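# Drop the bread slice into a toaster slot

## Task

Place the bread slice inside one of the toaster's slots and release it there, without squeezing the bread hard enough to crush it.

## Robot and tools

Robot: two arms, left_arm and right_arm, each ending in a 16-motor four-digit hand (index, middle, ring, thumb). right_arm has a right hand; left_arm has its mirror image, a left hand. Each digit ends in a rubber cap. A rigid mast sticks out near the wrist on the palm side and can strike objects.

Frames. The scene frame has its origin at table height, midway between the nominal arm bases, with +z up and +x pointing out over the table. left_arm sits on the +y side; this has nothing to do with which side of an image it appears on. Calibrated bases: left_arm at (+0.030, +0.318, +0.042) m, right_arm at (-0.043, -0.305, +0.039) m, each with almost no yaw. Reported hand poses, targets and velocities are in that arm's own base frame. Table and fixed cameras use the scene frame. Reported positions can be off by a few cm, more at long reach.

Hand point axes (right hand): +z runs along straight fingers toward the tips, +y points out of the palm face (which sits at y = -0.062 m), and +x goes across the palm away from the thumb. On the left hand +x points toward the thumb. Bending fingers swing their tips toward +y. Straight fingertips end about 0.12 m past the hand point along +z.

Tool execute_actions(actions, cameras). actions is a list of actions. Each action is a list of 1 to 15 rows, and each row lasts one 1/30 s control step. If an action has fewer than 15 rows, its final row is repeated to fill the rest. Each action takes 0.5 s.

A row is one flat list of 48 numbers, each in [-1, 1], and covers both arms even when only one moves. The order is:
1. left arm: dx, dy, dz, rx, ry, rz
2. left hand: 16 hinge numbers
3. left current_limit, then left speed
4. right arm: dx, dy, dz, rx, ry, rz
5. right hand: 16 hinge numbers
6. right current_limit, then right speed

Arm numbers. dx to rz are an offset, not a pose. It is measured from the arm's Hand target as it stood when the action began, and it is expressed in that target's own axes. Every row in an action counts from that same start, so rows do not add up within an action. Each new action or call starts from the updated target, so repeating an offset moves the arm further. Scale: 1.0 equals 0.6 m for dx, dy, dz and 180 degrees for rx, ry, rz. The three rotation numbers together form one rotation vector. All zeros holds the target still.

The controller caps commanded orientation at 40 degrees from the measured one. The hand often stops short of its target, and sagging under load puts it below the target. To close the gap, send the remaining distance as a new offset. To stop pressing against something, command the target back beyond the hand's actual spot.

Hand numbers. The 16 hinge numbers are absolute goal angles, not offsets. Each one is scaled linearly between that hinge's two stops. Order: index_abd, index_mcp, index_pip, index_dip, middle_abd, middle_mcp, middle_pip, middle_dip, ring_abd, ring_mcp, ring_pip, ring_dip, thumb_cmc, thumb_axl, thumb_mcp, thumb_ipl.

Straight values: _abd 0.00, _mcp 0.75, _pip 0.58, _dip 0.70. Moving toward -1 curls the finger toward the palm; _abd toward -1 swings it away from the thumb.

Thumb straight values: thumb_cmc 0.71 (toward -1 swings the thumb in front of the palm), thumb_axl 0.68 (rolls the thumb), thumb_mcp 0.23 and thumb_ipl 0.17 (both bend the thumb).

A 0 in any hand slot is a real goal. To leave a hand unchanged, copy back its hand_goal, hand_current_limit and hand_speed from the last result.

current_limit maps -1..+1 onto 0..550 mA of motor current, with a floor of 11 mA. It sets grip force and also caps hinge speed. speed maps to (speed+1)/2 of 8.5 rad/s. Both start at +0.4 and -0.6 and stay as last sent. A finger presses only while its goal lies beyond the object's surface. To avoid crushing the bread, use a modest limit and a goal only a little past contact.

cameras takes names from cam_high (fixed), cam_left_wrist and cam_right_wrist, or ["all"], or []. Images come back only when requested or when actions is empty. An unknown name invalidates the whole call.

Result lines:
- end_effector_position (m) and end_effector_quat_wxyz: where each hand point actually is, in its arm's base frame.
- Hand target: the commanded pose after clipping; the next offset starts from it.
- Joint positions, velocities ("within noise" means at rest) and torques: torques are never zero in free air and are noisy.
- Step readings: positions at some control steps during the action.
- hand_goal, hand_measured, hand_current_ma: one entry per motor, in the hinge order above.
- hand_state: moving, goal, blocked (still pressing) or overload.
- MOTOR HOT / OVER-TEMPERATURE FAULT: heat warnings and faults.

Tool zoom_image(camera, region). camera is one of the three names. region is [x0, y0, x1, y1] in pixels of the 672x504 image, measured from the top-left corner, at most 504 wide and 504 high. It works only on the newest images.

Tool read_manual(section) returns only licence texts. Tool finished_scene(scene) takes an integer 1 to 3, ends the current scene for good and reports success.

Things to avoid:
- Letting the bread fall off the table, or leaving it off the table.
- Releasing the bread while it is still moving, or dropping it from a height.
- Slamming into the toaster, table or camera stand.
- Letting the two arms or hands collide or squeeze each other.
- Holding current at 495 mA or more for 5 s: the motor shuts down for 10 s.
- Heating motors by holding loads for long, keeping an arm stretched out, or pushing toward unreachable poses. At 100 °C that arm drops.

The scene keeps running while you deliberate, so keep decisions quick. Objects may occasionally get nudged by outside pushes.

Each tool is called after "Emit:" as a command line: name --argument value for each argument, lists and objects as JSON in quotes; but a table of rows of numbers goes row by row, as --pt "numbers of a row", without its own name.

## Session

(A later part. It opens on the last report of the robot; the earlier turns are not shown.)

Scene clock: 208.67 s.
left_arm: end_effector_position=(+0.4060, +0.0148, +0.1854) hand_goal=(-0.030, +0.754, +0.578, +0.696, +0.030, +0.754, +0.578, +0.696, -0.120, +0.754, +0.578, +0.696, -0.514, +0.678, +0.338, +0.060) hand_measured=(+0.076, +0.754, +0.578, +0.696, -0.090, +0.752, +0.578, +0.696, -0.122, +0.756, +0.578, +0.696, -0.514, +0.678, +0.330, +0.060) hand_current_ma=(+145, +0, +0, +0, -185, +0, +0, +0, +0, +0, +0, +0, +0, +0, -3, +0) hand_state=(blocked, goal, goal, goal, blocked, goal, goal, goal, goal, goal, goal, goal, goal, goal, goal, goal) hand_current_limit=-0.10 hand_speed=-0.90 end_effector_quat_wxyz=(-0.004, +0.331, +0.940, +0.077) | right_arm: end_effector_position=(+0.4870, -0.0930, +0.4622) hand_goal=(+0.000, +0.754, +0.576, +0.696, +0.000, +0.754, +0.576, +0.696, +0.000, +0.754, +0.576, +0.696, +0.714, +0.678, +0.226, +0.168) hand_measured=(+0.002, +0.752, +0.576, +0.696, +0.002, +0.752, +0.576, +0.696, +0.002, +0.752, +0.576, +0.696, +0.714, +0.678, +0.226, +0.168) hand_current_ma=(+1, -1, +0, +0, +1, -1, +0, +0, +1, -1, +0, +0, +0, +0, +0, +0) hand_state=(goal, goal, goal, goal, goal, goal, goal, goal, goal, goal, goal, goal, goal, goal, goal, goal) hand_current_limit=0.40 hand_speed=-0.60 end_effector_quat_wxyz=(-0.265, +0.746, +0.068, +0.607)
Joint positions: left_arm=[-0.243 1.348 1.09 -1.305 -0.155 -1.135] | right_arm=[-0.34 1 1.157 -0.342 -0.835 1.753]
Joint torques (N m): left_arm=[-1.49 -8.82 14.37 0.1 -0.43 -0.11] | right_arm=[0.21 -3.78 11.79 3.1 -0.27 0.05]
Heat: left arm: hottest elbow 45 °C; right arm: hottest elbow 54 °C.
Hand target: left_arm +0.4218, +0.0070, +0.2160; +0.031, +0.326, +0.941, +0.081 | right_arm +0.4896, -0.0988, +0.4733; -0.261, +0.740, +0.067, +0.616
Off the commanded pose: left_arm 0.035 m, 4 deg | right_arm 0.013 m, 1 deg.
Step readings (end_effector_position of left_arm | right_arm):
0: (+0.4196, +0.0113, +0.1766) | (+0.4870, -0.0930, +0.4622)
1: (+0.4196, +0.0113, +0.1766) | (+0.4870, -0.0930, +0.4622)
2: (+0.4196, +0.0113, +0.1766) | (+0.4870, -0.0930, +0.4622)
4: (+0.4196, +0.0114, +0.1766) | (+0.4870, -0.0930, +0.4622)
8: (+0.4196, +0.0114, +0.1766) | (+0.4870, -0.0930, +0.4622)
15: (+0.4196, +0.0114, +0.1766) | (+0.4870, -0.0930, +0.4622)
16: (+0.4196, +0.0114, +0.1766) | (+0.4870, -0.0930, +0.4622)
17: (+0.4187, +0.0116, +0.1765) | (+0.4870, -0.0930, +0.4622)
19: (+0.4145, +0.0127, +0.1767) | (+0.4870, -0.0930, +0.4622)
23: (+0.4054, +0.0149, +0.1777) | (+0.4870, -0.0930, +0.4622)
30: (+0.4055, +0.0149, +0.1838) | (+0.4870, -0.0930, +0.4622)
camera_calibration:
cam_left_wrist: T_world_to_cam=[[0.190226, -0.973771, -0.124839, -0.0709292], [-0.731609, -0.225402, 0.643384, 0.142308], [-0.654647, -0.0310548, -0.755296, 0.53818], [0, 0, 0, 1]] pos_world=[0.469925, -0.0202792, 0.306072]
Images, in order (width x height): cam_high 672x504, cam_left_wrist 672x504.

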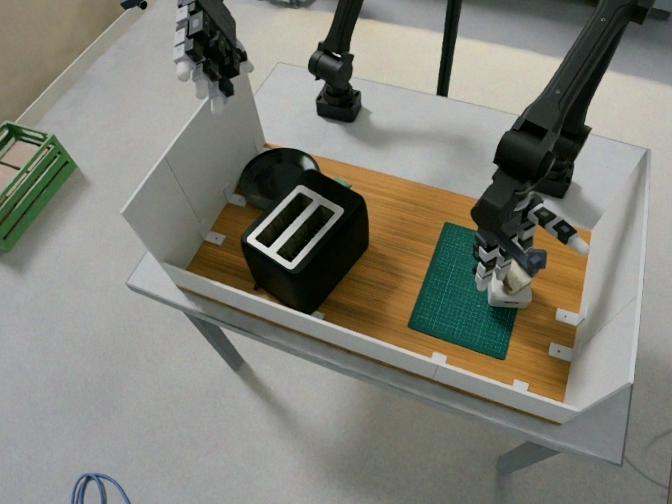

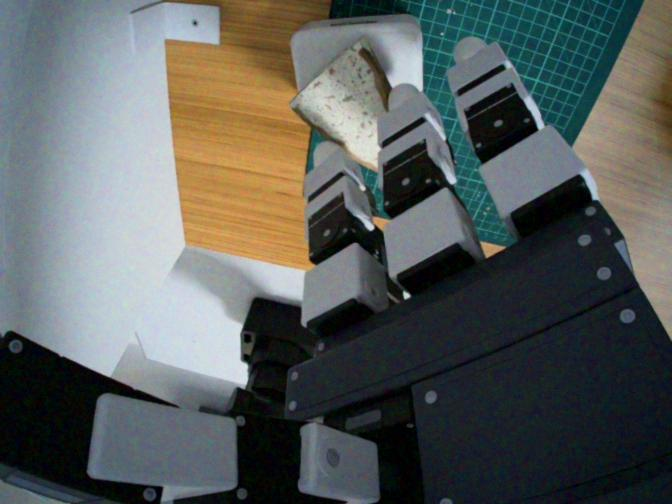

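Emit:
execute_actions --actions '[[[-0.0007,0.0216,-0.123,0,0,0,-0.03,0.754,0.577,0.696,0.03,0.754,0.577,0.696,-0.12,0.754,0.577,0.696,-0.514,0.677,0.337,0.059,-0.1,-0.9,0,0,0,0,0,0,0,0.754,0.576,0.696,0,0.754,0.576,0.696,0,0.754,0.576,0.696,0.714,0.678,0.226,0.168,0.4,-0.6]],[[-0.1157,-0.0837,-0.0147,0.1225,-0.024,-0.0344,-0.03,0.754,0.577,0.696,0.03,0.754,0.577,0.696,-0.1,0.754,0.577,0.696,-0.514,0.677,0.337,0.059,-0.1,-0.9,0,0,0,0,0,0,0,0.754,0.576,0.696,0,0.754,0.576,0.696,0,0.754,0.576,0.696,0.714,0.678,0.226,0.168,0.4,-0.6]]]' --cameras '["cam_left_wrist","cam_high"]'

Scene clock: 225.57 s.
left_arm: end_effector_position=(+0.4320, -0.0763, +0.2697) hand_goal=(-0.030, +0.754, +0.578, +0.696, +0.030, +0.754, +0.578, +0.696, -0.100, +0.754, +0.578, +0.696, -0.514, +0.678, +0.338, +0.060) hand_measured=(+0.074, +0.754, +0.578, +0.696, -0.086, +0.752, +0.576, +0.696, -0.102, +0.752, +0.578, +0.696, -0.514, +0.678, +0.330, +0.060) hand_current_ma=(+141, +0, +0, +0, -172, +0, +0, +0, +0, +0, +0, +0, +0, +0, -2, +0) hand_state=(blocked, goal, goal, goal, blocked, goal, goal, goal, goal, goal, goal, goal, goal, goal, goal, goal) hand_current_limit=-0.10 hand_speed=-0.90 end_effector_quat_wxyz=(-0.015, +0.288, +0.951, -0.112) | right_arm: end_effector_position=(+0.4870, -0.0930, +0.4622) hand_goal=(+0.000, +0.754, +0.576, +0.696, +0.000, +0.754, +0.576, +0.696, +0.000, +0.754, +0.576, +0.696, +0.714, +0.678, +0.226, +0.168) hand_measured=(+0.002, +0.752, +0.576, +0.696, +0.002, +0.752, +0.576, +0.696, +0.002, +0.752, +0.576, +0.696, +0.714, +0.678, +0.226, +0.168) hand_current_ma=(+1, -1, +0, +0, +1, -1, +0, +0, +1, -1, +0, +0, +0, +0, +0, +0) hand_state=(goal, goal, goal, goal, goal, goal, goal, goal, goal, goal, goal, goal, goal, goal, goal, goal) hand_current_limit=0.40 hand_speed=-0.60 end_effector_quat_wxyz=(-0.265, +0.746, +0.068, +0.607)
Joint positions: left_arm=[-0.281 1.49 1.54 -1.654 0.224 -1.259] | right_arm=[-0.34 1 1.157 -0.342 -0.835 1.753]
Joint torques (N m): left_arm=[-0.09 -9.7 14.75 -0.1 0.21 -0.1] | right_arm=[0.21 -3.78 11.74 3.06 -0.27 0.05]
Heat: left arm: hottest elbow 48 °C; right arm: hottest elbow 54 °C.
Hand target: left_arm +0.4446, -0.0761, +0.2912; +0.008, +0.278, +0.954, -0.114 | right_arm +0.4896, -0.0988, +0.4733; -0.261, +0.740, +0.067, +0.616
Off the commanded pose: left_arm 0.025 m, 3 deg | right_arm 0.013 m, 1 deg.
Step readings (end_effector_position of left_arm | right_arm):
0: (+0.4059, +0.0148, +0.1854) | (+0.4870, -0.0930, +0.4622)
1: (+0.4058, +0.0148, +0.1860) | (+0.4870, -0.0930, +0.4622)
2: (+0.4045, +0.0152, +0.1884) | (+0.4870, -0.0930, +0.4622)
4: (+0.4013, +0.0159, +0.1999) | (+0.4870, -0.0930, +0.4622)
8: (+0.4056, +0.0149, +0.2377) | (+0.4870, -0.0930, +0.4622)
15: (+0.4119, +0.0133, +0.2736) | (+0.4870, -0.0930, +0.4622)
16: (+0.4110, +0.0115, +0.2724) | (+0.4870, -0.0930, +0.4622)
17: (+0.4087, +0.0046, +0.2692) | (+0.4870, -0.0930, +0.4622)
19: (+0.4075, -0.0213, +0.2640) | (+0.4870, -0.0930, +0.4622)
23: (+0.4278, -0.0645, +0.2708) | (+0.4870, -0.0930, +0.4622)
30: (+0.4342, -0.0763, +0.2675) | (+0.4870, -0.0930, +0.4622)
camera_calibration:
cam_left_wrist: T_world_to_cam=[[0.282675, -0.941535, 0.183324, -0.274573], [-0.618245, -0.0327093, 0.785304, 0.0139468], [-0.733395, -0.335325, -0.591345, 0.582702], [0, 0, 0, 1]] pos_world=[0.513588, -0.0626697, 0.383962]
Images, in order (width x height): cam_high 672x504, cam_left_wrist 672x504.

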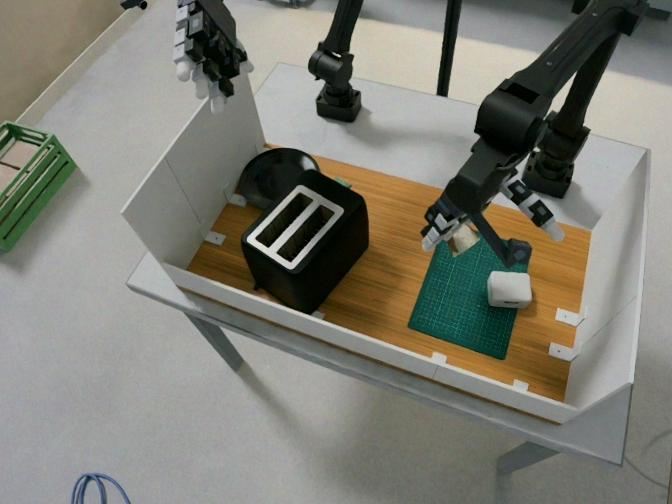

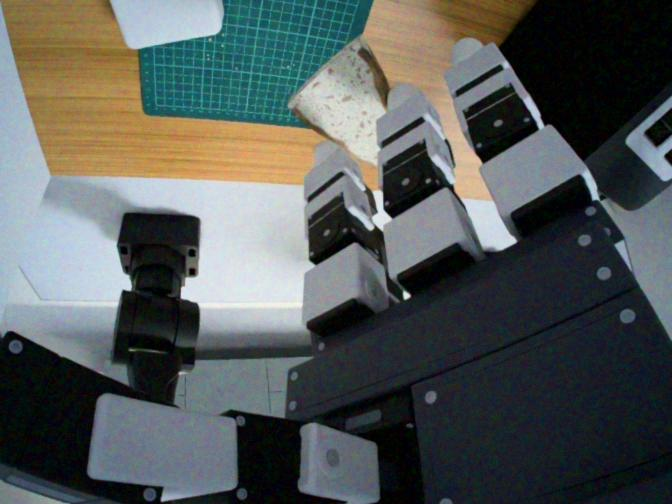

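Emit:
execute_actions --actions '[[[-0.108,-0.1003,-0.0042,0.1225,-0.024,-0.0344,-0.03,0.754,0.577,0.696,0.03,0.754,0.577,0.696,-0.1,0.754,0.577,0.696,-0.514,0.677,0.337,0.059,-0.1,-0.9,0,0,0,0,0,0,0,0.754,0.576,0.696,0,0.754,0.576,0.696,0,0.754,0.576,0.696,0.714,0.678,0.226,0.168,0.4,-0.6]],[[-0.092,-0.0847,0.0707,0.1225,-0.024,-0.0344,-0.03,0.754,0.577,0.696,0.03,0.754,0.577,0.696,-0.1,0.754,0.577,0.696,-0.514,0.677,0.337,0.059,-0.1,-0.9,0,0,0,0,0,0,0,0.754,0.576,0.696,0,0.754,0.576,0.696,0,0.754,0.576,0.696,0.714,0.678,0.226,0.168,0.4,-0.6]]]' --cameras '["cam_left_wrist","cam_high"]'

Scene clock: 236.90 s.
left_arm: end_effector_position=(+0.4809, -0.2400, +0.2835) hand_goal=(-0.030, +0.754, +0.578, +0.696, +0.030, +0.754, +0.578, +0.696, -0.100, +0.754, +0.578, +0.696, -0.514, +0.678, +0.338, +0.060) hand_measured=(+0.074, +0.740, +0.574, +0.696, -0.084, +0.740, +0.574, +0.696, -0.100, +0.744, +0.576, +0.696, -0.514, +0.678, +0.330, +0.060) hand_current_ma=(+140, -5, +0, +0, -166, -5, +0, +0, +0, -3, +0, +0, +0, +0, -2, +0) hand_state=(blocked, goal, goal, goal, blocked, goal, goal, goal, goal, goal, goal, goal, goal, goal, goal, goal) hand_current_limit=-0.10 hand_speed=-0.90 end_effector_quat_wxyz=(-0.060, +0.141, +0.865, -0.478) | right_arm: end_effector_position=(+0.4870, -0.0930, +0.4622) hand_goal=(+0.000, +0.754, +0.576, +0.696, +0.000, +0.754, +0.576, +0.696, +0.000, +0.754, +0.576, +0.696, +0.714, +0.678, +0.226, +0.168) hand_measured=(+0.002, +0.752, +0.576, +0.696, +0.002, +0.752, +0.576, +0.696, +0.002, +0.752, +0.576, +0.696, +0.714, +0.678, +0.226, +0.168) hand_current_ma=(+1, -1, +0, +0, +1, -1, +0, +0, +1, -1, +0, +0, +0, +0, +0, +0) hand_state=(goal, goal, goal, goal, goal, goal, goal, goal, goal, goal, goal, goal, goal, goal, goal, goal) hand_current_limit=0.40 hand_speed=-0.60 end_effector_quat_wxyz=(-0.265, +0.746, +0.068, +0.607)
Joint positions: left_arm=[-0.274 1.789 1.888 -1.689 1.005 -1.511] | right_arm=[-0.34 1 1.157 -0.342 -0.835 1.753]
Joint torques (N m): left_arm=[-0.56 -15.21 14.74 0.14 1.04 -0.13] | right_arm=[0.26 -3.72 11.75 3.11 -0.28 0.05]
Heat: left arm: hottest elbow 50 °C; right arm: hottest elbow 54 °C.
Hand target: left_arm +0.4904, -0.2421, +0.3119; -0.039, +0.150, +0.862, -0.483 | right_arm +0.4896, -0.0988, +0.4733; -0.261, +0.740, +0.067, +0.616
Off the commanded pose: left_arm 0.030 m, 3 deg | right_arm 0.013 m, 1 deg.
joint sent to its limit (left arm) — joint 4 (wrist pitch), lower limit. The joint targets still meet the commanded pose.
Step readings (end_effector_position of left_arm | right_arm):
0: (+0.4320, -0.0762, +0.2697) | (+0.4870, -0.0930, +0.4622)
1: (+0.4318, -0.0784, +0.2699) | (+0.4870, -0.0930, +0.4622)
2: (+0.4296, -0.0879, +0.2696) | (+0.4870, -0.0930, +0.4622)
4: (+0.4313, -0.1140, +0.2746) | (+0.4870, -0.0930, +0.4622)
8: (+0.4520, -0.1478, +0.2935) | (+0.4870, -0.0930, +0.4622)
15: (+0.4566, -0.1576, +0.2933) | (+0.4870, -0.0930, +0.4622)
16: (+0.4561, -0.1600, +0.2924) | (+0.4870, -0.0930, +0.4622)
17: (+0.4540, -0.1706, +0.2927) | (+0.4870, -0.0930, +0.4622)
19: (+0.4578, -0.1983, +0.2996) | (+0.4870, -0.0930, +0.4622)
23: (+0.4746, -0.2301, +0.3053) | (+0.4870, -0.0930, +0.4622)
30: (+0.4808, -0.2389, +0.2828) | (+0.4870, -0.0930, +0.4622)
camera_calibration:
cam_left_wrist: T_world_to_cam=[[0.608333, -0.546225, 0.57582, -0.618056], [-0.378526, 0.438007, 0.815394, 0.017216], [-0.697603, -0.713994, 0.0596937, 0.27914], [0, 0, 0, 1]] pos_world=[0.577229, -0.145834, 0.325188]
Images, in order (width x height): cam_high 672x504, cam_left_wrist 672x504.

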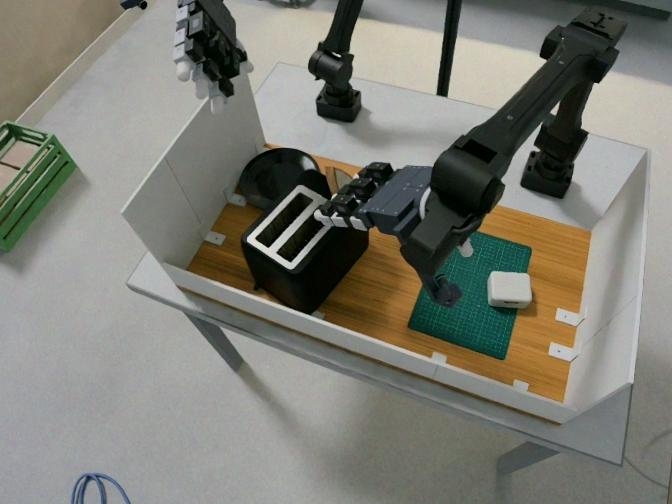

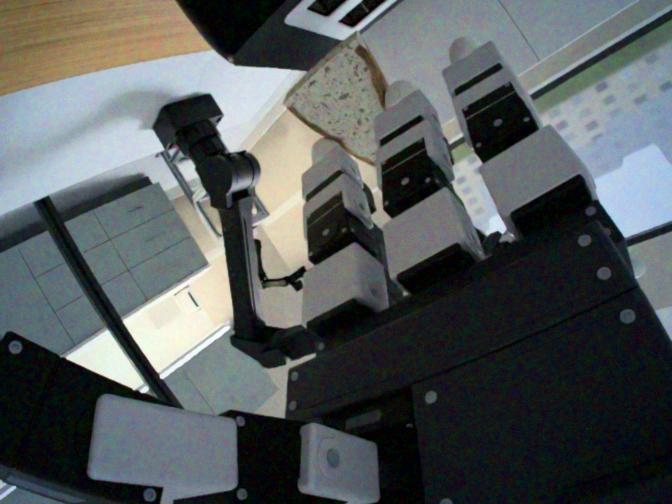

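Emit:
execute_actions --actions '[[[-0.0773,-0.0597,0.1052,0.1225,-0.024,-0.0344,-0.03,0.754,0.577,0.696,0.03,0.754,0.577,0.696,-0.1,0.754,0.577,0.696,-0.514,0.677,0.337,0.059,-0.1,-0.9,0,0,0,0,0,0,0,0.754,0.576,0.696,0,0.754,0.576,0.696,0,0.754,0.576,0.696,0.714,0.678,0.226,0.168,0.4,-0.6]]]' --cameras '["all"]'

Emit:
zoom_image --camera "cam_high" --region '[220, 140, 400, 320]'

Scene clock: 241.53 s.
left_arm: end_effector_position=(+0.5167, -0.3200, +0.2940) hand_goal=(-0.030, +0.754, +0.578, +0.696, +0.030, +0.754, +0.578, +0.696, -0.100, +0.754, +0.578, +0.696, -0.514, +0.678, +0.338, +0.060) hand_measured=(+0.074, +0.736, +0.572, +0.696, -0.084, +0.734, +0.572, +0.696, -0.100, +0.740, +0.576, +0.696, -0.514, +0.678, +0.332, +0.060) hand_current_ma=(+140, -8, -1, +0, -166, -9, -1, +0, +0, -5, +0, +0, +0, +0, -1, +0) hand_state=(blocked, goal, goal, goal, blocked, goal, goal, goal, goal, goal, goal, goal, goal, goal, goal, goal) hand_current_limit=-0.10 hand_speed=-0.90 end_effector_quat_wxyz=(-0.091, +0.084, +0.762, -0.636) | right_arm: end_effector_position=(+0.4870, -0.0930, +0.4622) hand_goal=(+0.000, +0.754, +0.576, +0.696, +0.000, +0.754, +0.576, +0.696, +0.000, +0.754, +0.576, +0.696, +0.714, +0.678, +0.226, +0.168) hand_measured=(+0.002, +0.752, +0.576, +0.696, +0.002, +0.752, +0.576, +0.696, +0.002, +0.752, +0.576, +0.696, +0.714, +0.678, +0.226, +0.168) hand_current_ma=(+1, -1, +0, +0, +1, -1, +0, +0, +1, -1, +0, +0, +0, +0, +0, +0) hand_state=(goal, goal, goal, goal, goal, goal, goal, goal, goal, goal, goal, goal, goal, goal, goal, goal) hand_current_limit=0.40 hand_speed=-0.60 end_effector_quat_wxyz=(-0.265, +0.746, +0.068, +0.607)
Joint positions: left_arm=[-0.292 1.897 1.928 -1.374 1.39 -1.835] | right_arm=[-0.34 1 1.157 -0.342 -0.835 1.753]
Joint torques (N m): left_arm=[-1.32 -18.14 10.97 1.09 1.19 -0.14] | right_arm=[0.26 -3.84 11.77 3.07 -0.27 0.03]
Heat: left arm: hottest elbow 51 °C; right arm: hottest elbow 54 °C.
Hand target: left_arm +0.5134, -0.3252, +0.3122; -0.060, +0.075, +0.761, -0.641 | right_arm +0.4896, -0.0988, +0.4733; -0.261, +0.740, +0.067, +0.616
Off the commanded pose: left_arm 0.019 m, 4 deg | right_arm 0.013 m, 1 deg.
Step readings (end_effector_position of left_arm | right_arm):
0: (+0.4808, -0.2400, +0.2835) | (+0.4870, -0.0930, +0.4622)
1: (+0.4804, -0.2416, +0.2846) | (+0.4870, -0.0930, +0.4622)
2: (+0.4786, -0.2503, +0.2892) | (+0.4870, -0.0930, +0.4622)
4: (+0.4806, -0.2743, +0.3038) | (+0.4870, -0.0930, +0.4622)
8: (+0.4948, -0.3019, +0.3127) | (+0.4870, -0.0930, +0.4622)
15: (+0.5119, -0.3176, +0.2912) | (+0.4870, -0.0930, +0.4622)
camera_calibration:
cam_left_wrist: T_world_to_cam=[[0.733828, -0.288176, 0.615183, -0.683459], [-0.288934, 0.68718, 0.666559, 0.134341], [-0.614828, -0.666887, 0.421008, 0.112474], [0, 0, 0, 1]] pos_world=[0.609509, -0.214265, 0.283555]
cam_right_wrist: T_world_to_cam=[[0.0615233, -0.376673, -0.924301, 0.396441], [-0.9872, 0.113556, -0.111987, 0.482999], [0.147142, 0.91936, -0.364865, 0.306141], [0, 0, 0, 1]] pos_world=[0.40738, -0.186972, 0.53222]

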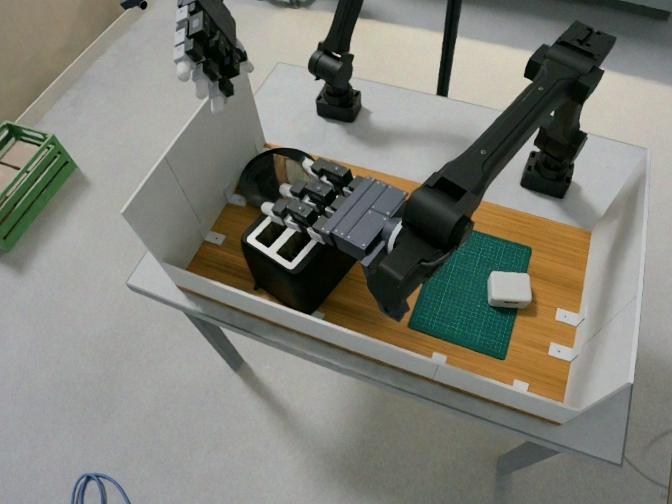

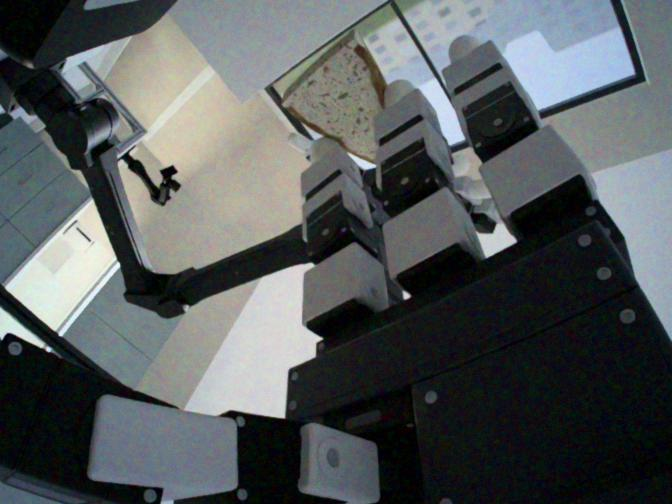

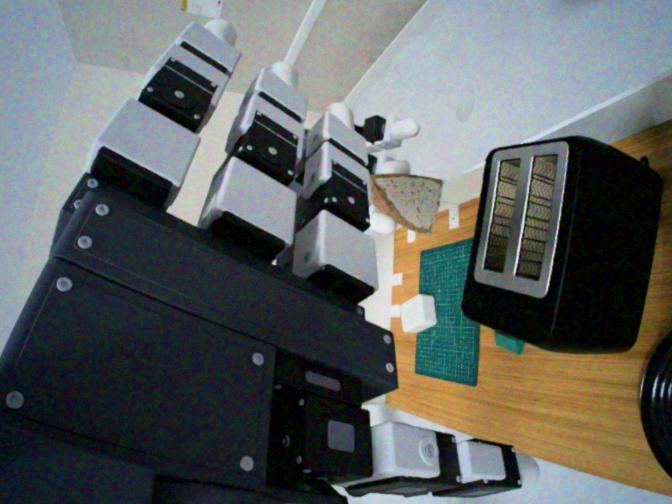

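Scaled by 2.800 from the camera's 672x504 image, which has a finer 960x720 frame.

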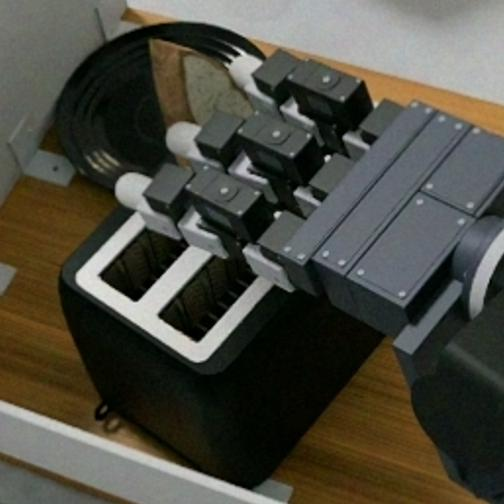

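Emit:
execute_actions --actions '[[[0.0045,0.1418,0.0325,0.0006,-0.0185,0.0069,-0.03,0.754,0.577,0.696,0.03,0.754,0.577,0.696,-0.1,0.754,0.577,0.696,-0.514,0.677,0.337,0.059,-0.1,-0.9,0,0,0,0,0,0,0,0.754,0.576,0.696,0,0.754,0.576,0.696,0,0.754,0.576,0.696,0.714,0.678,0.226,0.168,0.4,-0.6]]]' --cameras '["all"]'

Emit:
zoom_image --camera "cam_high" --region '[220, 140, 400, 320]'

Emit:
zoom_image --camera "cam_right_wrist" --region '[360, 120, 600, 310]'

Scene clock: 258.73 s.
left_arm: end_effector_position=(+0.5137, -0.3245, +0.2129) hand_goal=(-0.030, +0.754, +0.578, +0.696, +0.030, +0.754, +0.578, +0.696, -0.100, +0.754, +0.578, +0.696, -0.514, +0.678, +0.338, +0.060) hand_measured=(+0.074, +0.736, +0.572, +0.696, -0.084, +0.734, +0.572, +0.696, -0.100, +0.740, +0.576, +0.696, -0.514, +0.678, +0.334, +0.060) hand_current_ma=(+140, -8, -1, +0, -166, -9, -1, +0, +0, -5, +0, +0, +0, +0, -1, +0) hand_state=(blocked, goal, goal, goal, blocked, goal, goal, goal, goal, goal, goal, goal, goal, goal, goal, goal) hand_current_limit=-0.10 hand_speed=-0.90 end_effector_quat_wxyz=(-0.062, +0.081, +0.765, -0.636) | right_arm: end_effector_position=(+0.4870, -0.0930, +0.4622) hand_goal=(+0.000, +0.754, +0.576, +0.696, +0.000, +0.754, +0.576, +0.696, +0.000, +0.754, +0.576, +0.696, +0.714, +0.678, +0.226, +0.168) hand_measured=(+0.002, +0.752, +0.576, +0.696, +0.002, +0.752, +0.576, +0.696, +0.002, +0.752, +0.576, +0.696, +0.714, +0.678, +0.226, +0.168) hand_current_ma=(+1, -1, +0, +0, +1, -1, +0, +0, +1, -1, +0, +0, +0, +0, +0, +0) hand_state=(goal, goal, goal, goal, goal, goal, goal, goal, goal, goal, goal, goal, goal, goal, goal, goal) hand_current_limit=0.40 hand_speed=-0.60 end_effector_quat_wxyz=(-0.265, +0.746, +0.068, +0.607)
Joint positions: left_arm=[-0.302 1.833 1.609 -0.852 1.361 -2.066] | right_arm=[-0.34 1 1.157 -0.342 -0.835 1.753]
Joint torques (N m): left_arm=[-1.38 -17.26 9.92 1.48 0.91 -0.14] | right_arm=[0.26 -3.78 11.79 3.11 -0.27 0.04]
Heat: left arm: hottest elbow 48 °C; right arm: hottest elbow 54 °C.
Hand target: left_arm +0.5101, -0.3294, +0.2251; -0.031, +0.064, +0.761, -0.644 | right_arm +0.4896, -0.0988, +0.4733; -0.261, +0.740, +0.067, +0.616
Off the commanded pose: left_arm 0.013 m, 4 deg | right_arm 0.013 m, 1 deg.
joint sent to its limit (left arm) — joint 6 (wrist roll), lower limit. The joint targets are off in orientation, not in position.
Step readings (end_effector_position of left_arm | right_arm):
0: (+0.5166, -0.3200, +0.2941) | (+0.4870, -0.0930, +0.4622)
1: (+0.5167, -0.3200, +0.2935) | (+0.4870, -0.0930, +0.4622)
2: (+0.5175, -0.3207, +0.2893) | (+0.4870, -0.0930, +0.4622)
4: (+0.5150, -0.3219, +0.2776) | (+0.4870, -0.0930, +0.4622)
8: (+0.5106, -0.3211, +0.2365) | (+0.4870, -0.0930, +0.4622)
15: (+0.5145, -0.3239, +0.2000) | (+0.4870, -0.0930, +0.4622)
camera_calibration:
cam_left_wrist: T_world_to_cam=[[0.719417, -0.257208, 0.6452, -0.621517], [-0.344782, 0.674144, 0.653189, 0.217947], [-0.602963, -0.692369, 0.39631, 0.132649], [0, 0, 0, 1]] pos_world=[0.602257, -0.214945, 0.206072]
cam_right_wrist: T_world_to_cam=[[0.0615233, -0.376673, -0.924301, 0.396441], [-0.9872, 0.113556, -0.111987, 0.482999], [0.147142, 0.91936, -0.364865, 0.306141], [0, 0, 0, 1]] pos_world=[0.40738, -0.186972, 0.53222]

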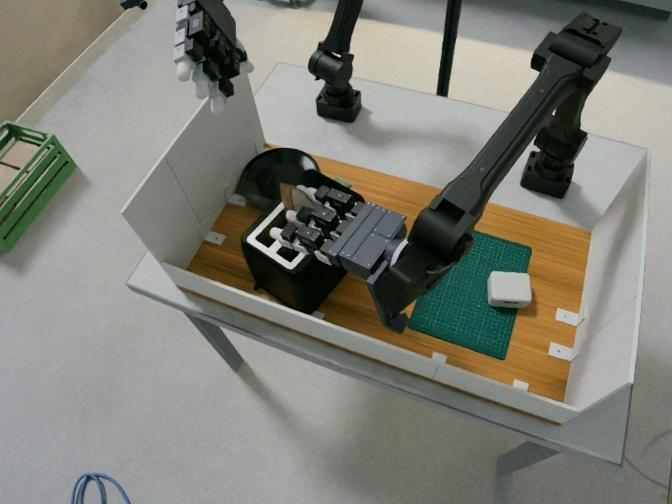

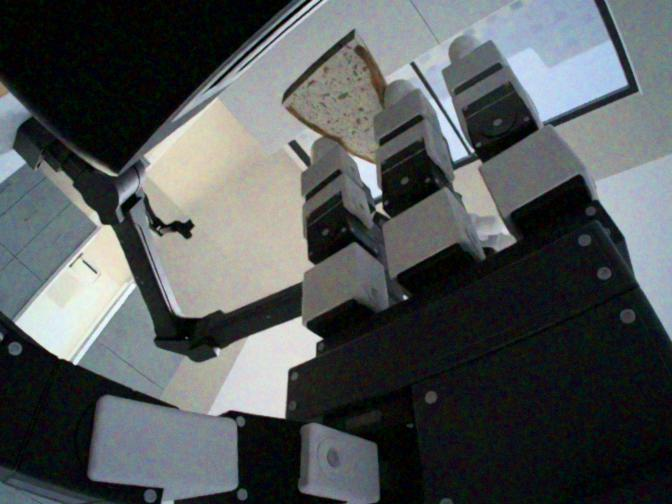

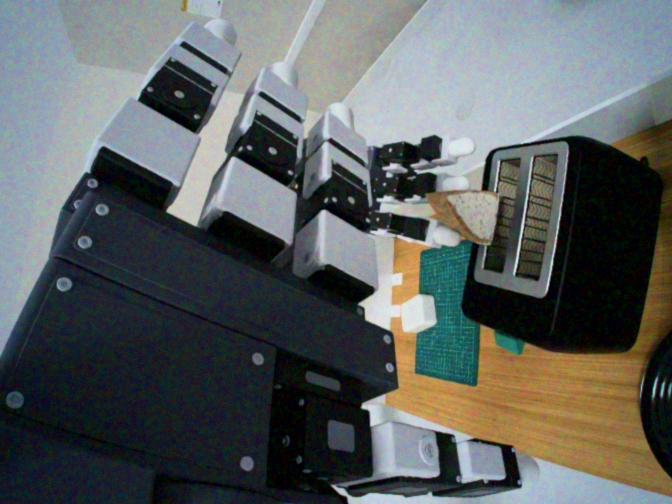

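Scaled by 2.800 from the camera's 672x504 image, which has a finer 960x720 frame.

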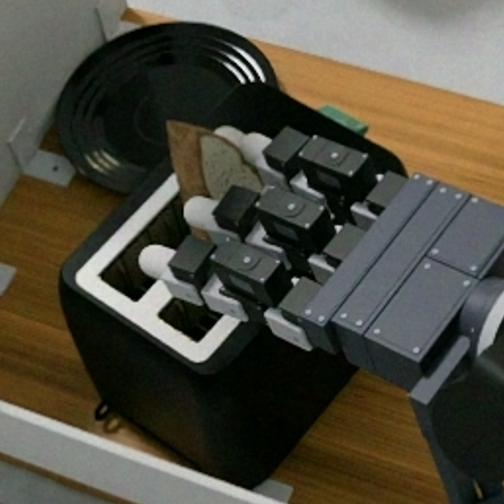

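Scaled by 2.100 from the camera's 672x504 image, which has a finer 960x720 frame.

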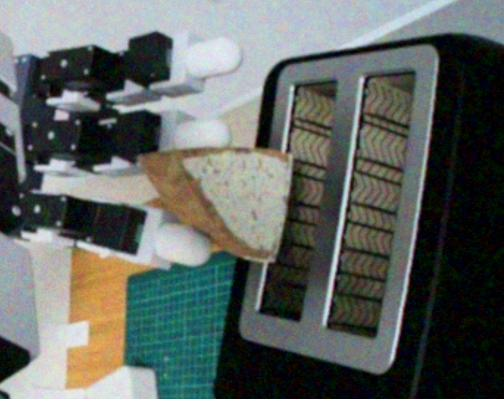

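Emit:
zoom_image --camera "cam_left_wrist" --region '[150, 0, 410, 190]'

Scaled by 1.938 from the camera's 672x504 image, which has a finer 960x720 frame.

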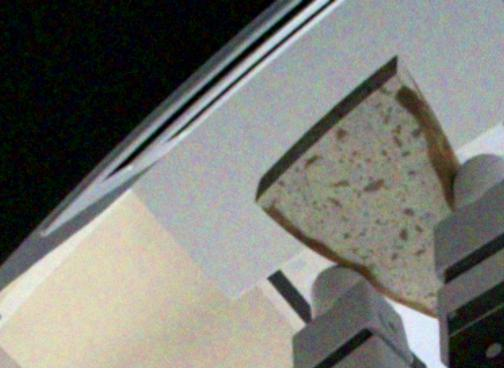

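Emit:
zoom_image --camera "cam_left_wrist" --region '[160, 0, 340, 130]'

Emit:
zoom_image --camera "cam_right_wrist" --region '[420, 140, 580, 310]'

Scaled by 2.800 from the camera's 672x504 image, which has a finer 960x720 frame.

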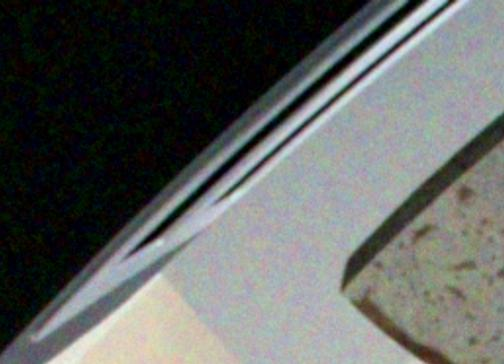

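Scaled by 2.965 from the camera's 672x504 image, which has a finer 960x720 frame.

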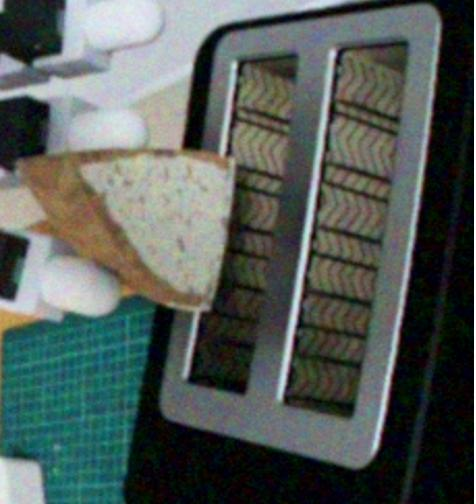

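Emit:
zoom_image --camera "cam_high" --region '[240, 160, 350, 270]'

Scaled by 4.582 from the camera's 672x504 image, which has a finer 960x720 frame.

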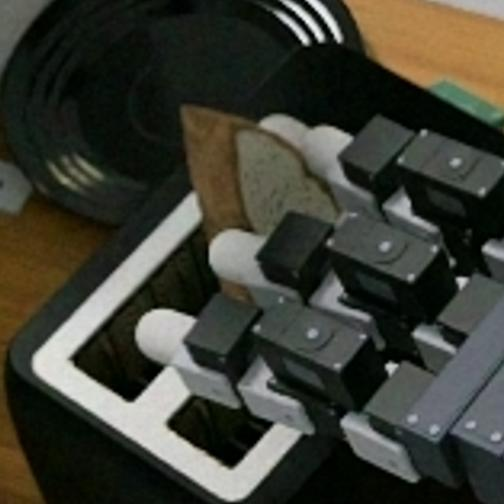

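Emit:
execute_actions --actions '[[[-0.0217,0.0477,0.0053,0.011,0.047,0,-0.03,0.754,0.577,0.696,0.03,0.754,0.577,0.696,-0.1,0.754,0.577,0.696,-0.514,0.677,0.337,0.059,-0.1,-0.9,0,0,0,0,0,0,0,0.754,0.576,0.696,0,0.754,0.576,0.696,0,0.754,0.576,0.696,0.714,0.678,0.226,0.168,0.4,-0.6]]]' --cameras '["all"]'

Emit:
zoom_image --camera "cam_high" --region '[240, 160, 350, 270]'

Emit:
zoom_image --camera "cam_right_wrist" --region '[420, 140, 580, 310]'

Emit:
zoom_image --camera "cam_left_wrist" --region '[160, 0, 410, 180]'

Scene clock: 397.83 s.
left_arm: end_effector_position=(+0.5048, -0.3271, +0.1757) hand_goal=(-0.030, +0.754, +0.578, +0.696, +0.030, +0.754, +0.578, +0.696, -0.100, +0.754, +0.578, +0.696, -0.514, +0.678, +0.338, +0.060) hand_measured=(+0.074, +0.736, +0.574, +0.696, -0.084, +0.746, +0.578, +0.698, -0.100, +0.740, +0.576, +0.696, -0.514, +0.678, +0.334, +0.060) hand_current_ma=(+139, -7, +0, +0, -166, -2, +0, +0, +0, -5, +0, +0, +0, +0, -1, +0) hand_state=(blocked, goal, goal, goal, blocked, goal, goal, goal, goal, goal, goal, goal, goal, goal, goal, goal) hand_current_limit=-0.10 hand_speed=-0.90 end_effector_quat_wxyz=(-0.106, +0.082, +0.748, -0.650) | right_arm: end_effector_position=(+0.4870, -0.0930, +0.4622) hand_goal=(+0.000, +0.754, +0.576, +0.696, +0.000, +0.754, +0.576, +0.696, +0.000, +0.754, +0.576, +0.696, +0.714, +0.678, +0.226, +0.168) hand_measured=(+0.002, +0.752, +0.576, +0.696, +0.002, +0.752, +0.576, +0.696, +0.002, +0.752, +0.576, +0.696, +0.714, +0.678, +0.226, +0.168) hand_current_ma=(+1, -1, +0, +0, +1, -1, +0, +0, +1, -1, +0, +0, +0, +0, +0, +0) hand_state=(goal, goal, goal, goal, goal, goal, goal, goal, goal, goal, goal, goal, goal, goal, goal, goal) hand_current_limit=0.40 hand_speed=-0.60 end_effector_quat_wxyz=(-0.265, +0.746, +0.068, +0.607)
Joint positions: left_arm=[-0.302 1.928 1.643 -1.056 1.433 -1.853] | right_arm=[-0.34 1 1.157 -0.342 -0.835 1.753]
Joint torques (N m): left_arm=[-0.44 -16.38 14.38 0.32 1.01 0.13] | right_arm=[0.26 -3.78 11.78 3.07 -0.26 0.05]
Heat: left arm: hottest elbow 41 °C; right arm: hottest elbow 55 °C.
Hand target: left_arm +0.5242, -0.3297, +0.1968; -0.089, +0.111, +0.746, -0.651 | right_arm +0.4896, -0.0988, +0.4733; -0.261, +0.740, +0.067, +0.616
Off the commanded pose: left_arm 0.029 m, 4 deg | right_arm 0.013 m, 1 deg.
Step readings (end_effector_position of left_arm | right_arm):
0: (+0.5136, -0.3245, +0.2129) | (+0.4870, -0.0930, +0.4622)
1: (+0.5135, -0.3245, +0.2131) | (+0.4870, -0.0930, +0.4622)
2: (+0.5127, -0.3251, +0.2138) | (+0.4870, -0.0930, +0.4622)
4: (+0.5088, -0.3270, +0.2142) | (+0.4870, -0.0930, +0.4622)
8: (+0.5048, -0.3276, +0.2008) | (+0.4870, -0.0930, +0.4622)
15: (+0.4997, -0.3262, +0.1693) | (+0.4870, -0.0930, +0.4622)
camera_calibration:
cam_left_wrist: T_world_to_cam=[[0.746729, -0.278917, 0.603823, -0.605497], [-0.25797, 0.715316, 0.649441, 0.211267], [-0.613064, -0.640725, 0.462195, 0.150656], [0, 0, 0, 1]] pos_world=[0.599004, -0.223477, 0.158775]
cam_right_wrist: T_world_to_cam=[[0.0615233, -0.376673, -0.924301, 0.396441], [-0.9872, 0.113556, -0.111987, 0.482999], [0.147142, 0.91936, -0.364865, 0.306141], [0, 0, 0, 1]] pos_world=[0.40738, -0.186972, 0.53222]

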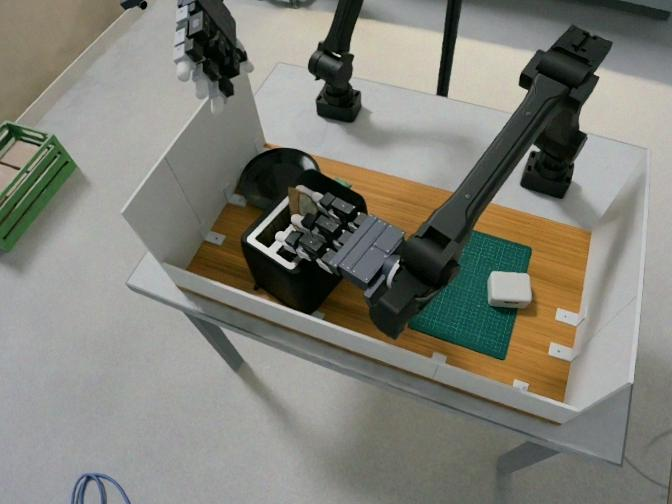

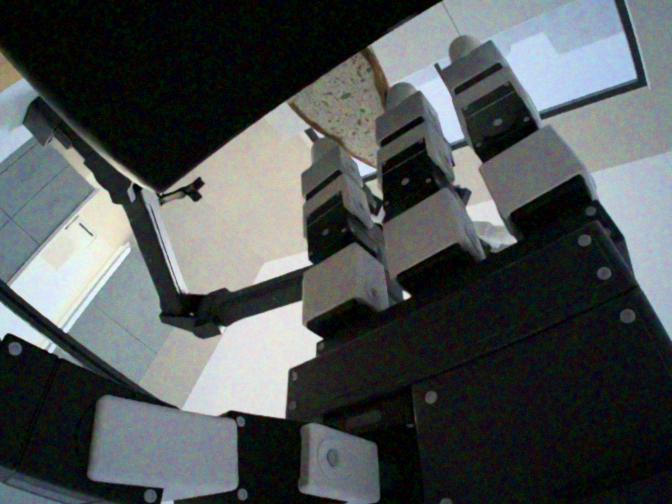

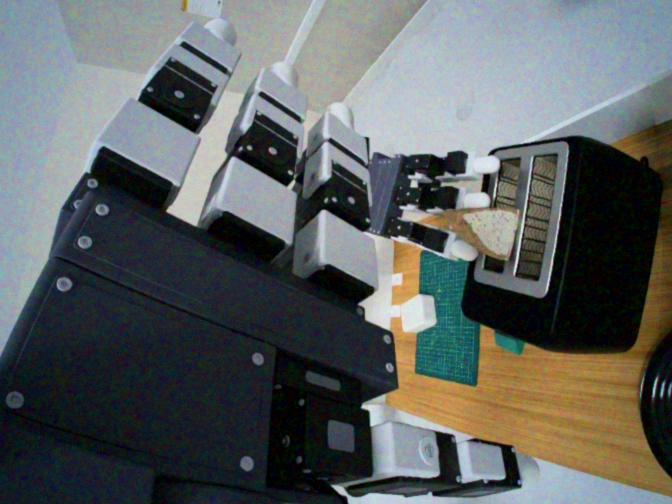

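Scaled by 4.582 from the camera's 672x504 image, which has a finer 960x720 frame.

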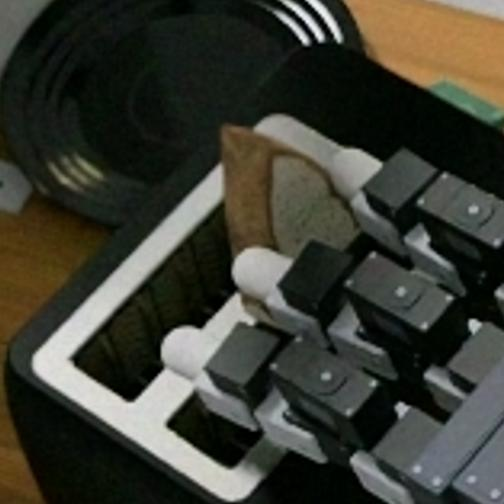

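Scaled by 2.965 from the camera's 672x504 image, which has a finer 960x720 frame.

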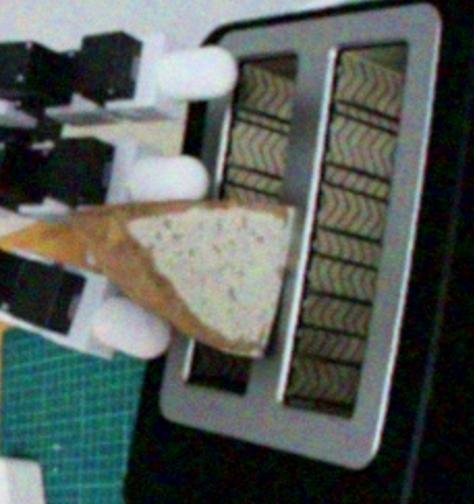

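Scaled by 2.016 from the camera's 672x504 image, which has a finer 960x720 frame.

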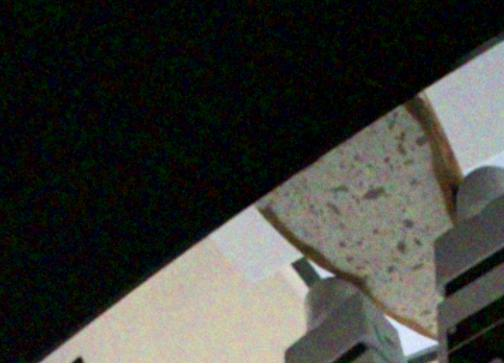

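Emit:
execute_actions --actions '[[[-0.0232,-0.0392,-0.0222,0,0,0,-0.03,0.754,0.577,0.696,0.03,0.754,0.577,0.696,-0.1,0.754,0.577,0.696,-0.514,0.677,0.337,0.059,-0.1,-0.9,0,0,0,0,0,0,0,0.754,0.576,0.696,0,0.754,0.576,0.696,0,0.754,0.576,0.696,0.714,0.678,0.226,0.168,0.4,-0.6]]]' --cameras '["cam_right_wrist","cam_left_wrist"]'

Emit:
zoom_image --camera "cam_right_wrist" --region '[420, 140, 580, 310]'

Emit:
zoom_image --camera "cam_left_wrist" --region '[160, 0, 410, 180]'

Scene clock: 416.63 s.
left_arm: end_effector_position=(+0.5214, -0.3236, +0.2009) hand_goal=(-0.030, +0.754, +0.578, +0.696, +0.030, +0.754, +0.578, +0.696, -0.100, +0.754, +0.578, +0.696, -0.514, +0.678, +0.338, +0.060) hand_measured=(+0.074, +0.736, +0.574, +0.696, -0.084, +0.744, +0.576, +0.698, -0.100, +0.740, +0.576, +0.696, -0.514, +0.678, +0.334, +0.060) hand_current_ma=(+139, -7, +0, +0, -166, -3, +0, +0, +0, -5, +0, +0, +0, +0, -1, +0) hand_state=(blocked, goal, goal, goal, blocked, goal, goal, goal, goal, goal, goal, goal, goal, goal, goal, goal) hand_current_limit=-0.10 hand_speed=-0.90 end_effector_quat_wxyz=(-0.106, +0.083, +0.750, -0.648) | right_arm: end_effector_position=(+0.4870, -0.0930, +0.4622) hand_goal=(+0.000, +0.754, +0.576, +0.696, +0.000, +0.754, +0.576, +0.696, +0.000, +0.754, +0.576, +0.696, +0.714, +0.678, +0.226, +0.168) hand_measured=(+0.002, +0.752, +0.576, +0.696, +0.002, +0.752, +0.576, +0.696, +0.002, +0.752, +0.576, +0.696, +0.714, +0.678, +0.226, +0.168) hand_current_ma=(+1, -1, +0, +0, +1, -1, +0, +0, +1, -1, +0, +0, +0, +0, +0, +0) hand_state=(goal, goal, goal, goal, goal, goal, goal, goal, goal, goal, goal, goal, goal, goal, goal, goal) hand_current_limit=0.40 hand_speed=-0.60 end_effector_quat_wxyz=(-0.265, +0.746, +0.068, +0.607)
Joint positions: left_arm=[-0.29 1.972 1.784 -1.262 1.431 -1.744] | right_arm=[-0.34 1 1.157 -0.342 -0.835 1.753]
Joint torques (N m): left_arm=[-0.15 -16.73 14.84 0.16 1.15 0.13] | right_arm=[0.21 -3.9 11.79 3.1 -0.27 0.05]
Heat: left arm: hottest elbow 43 °C; right arm: hottest elbow 55 °C.
Hand target: left_arm +0.5401, -0.3239, +0.2222; -0.089, +0.111, +0.746, -0.651 | right_arm +0.4896, -0.0988, +0.4733; -0.261, +0.740, +0.067, +0.616
Off the commanded pose: left_arm 0.028 m, 4 deg | right_arm 0.013 m, 1 deg.
Step readings (end_effector_position of left_arm | right_arm):
0: (+0.5048, -0.3272, +0.1757) | (+0.4870, -0.0930, +0.4622)
1: (+0.5048, -0.3271, +0.1758) | (+0.4870, -0.0930, +0.4622)
2: (+0.5047, -0.3268, +0.1773) | (+0.4870, -0.0930, +0.4622)
4: (+0.5066, -0.3249, +0.1811) | (+0.4870, -0.0930, +0.4622)
8: (+0.5135, -0.3249, +0.1970) | (+0.4870, -0.0930, +0.4622)
15: (+0.5197, -0.3234, +0.2147) | (+0.4870, -0.0930, +0.4622)
camera_calibration:
cam_left_wrist: T_world_to_cam=[[0.745089, -0.28301, 0.603943, -0.632601], [-0.257857, 0.712868, 0.652173, 0.195289], [-0.615103, -0.641658, 0.458174, 0.153001], [0, 0, 0, 1]] pos_world=[0.615813, -0.220074, 0.184592]
cam_right_wrist: T_world_to_cam=[[0.0615233, -0.376673, -0.924301, 0.396441], [-0.9872, 0.113556, -0.111987, 0.482999], [0.147142, 0.91936, -0.364865, 0.306141], [0, 0, 0, 1]] pos_world=[0.40738, -0.186972, 0.53222]
Images, in order (width x height): cam_left_wrist 672x504, cam_right_wrist 672x504.

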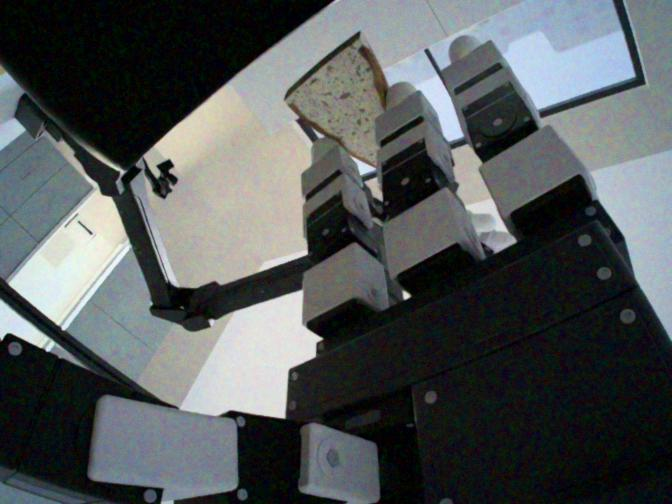

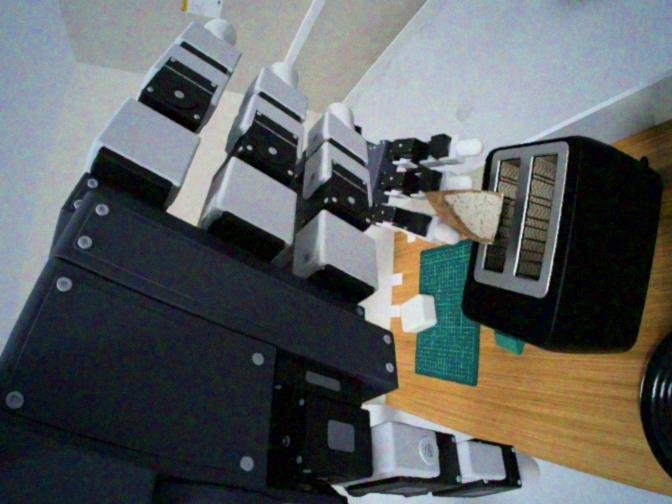

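Scaled by 2.965 from the camera's 672x504 image, which has a finer 960x720 frame.

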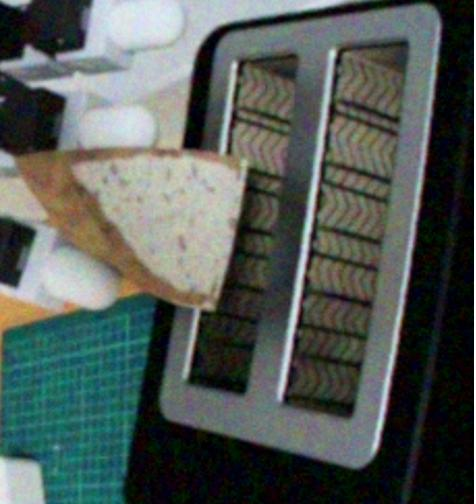

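Scaled by 2.016 from the camera's 672x504 image, which has a finer 960x720 frame.

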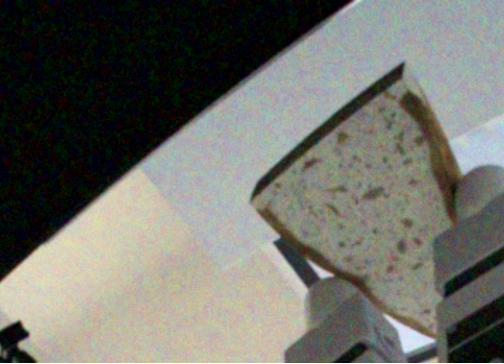

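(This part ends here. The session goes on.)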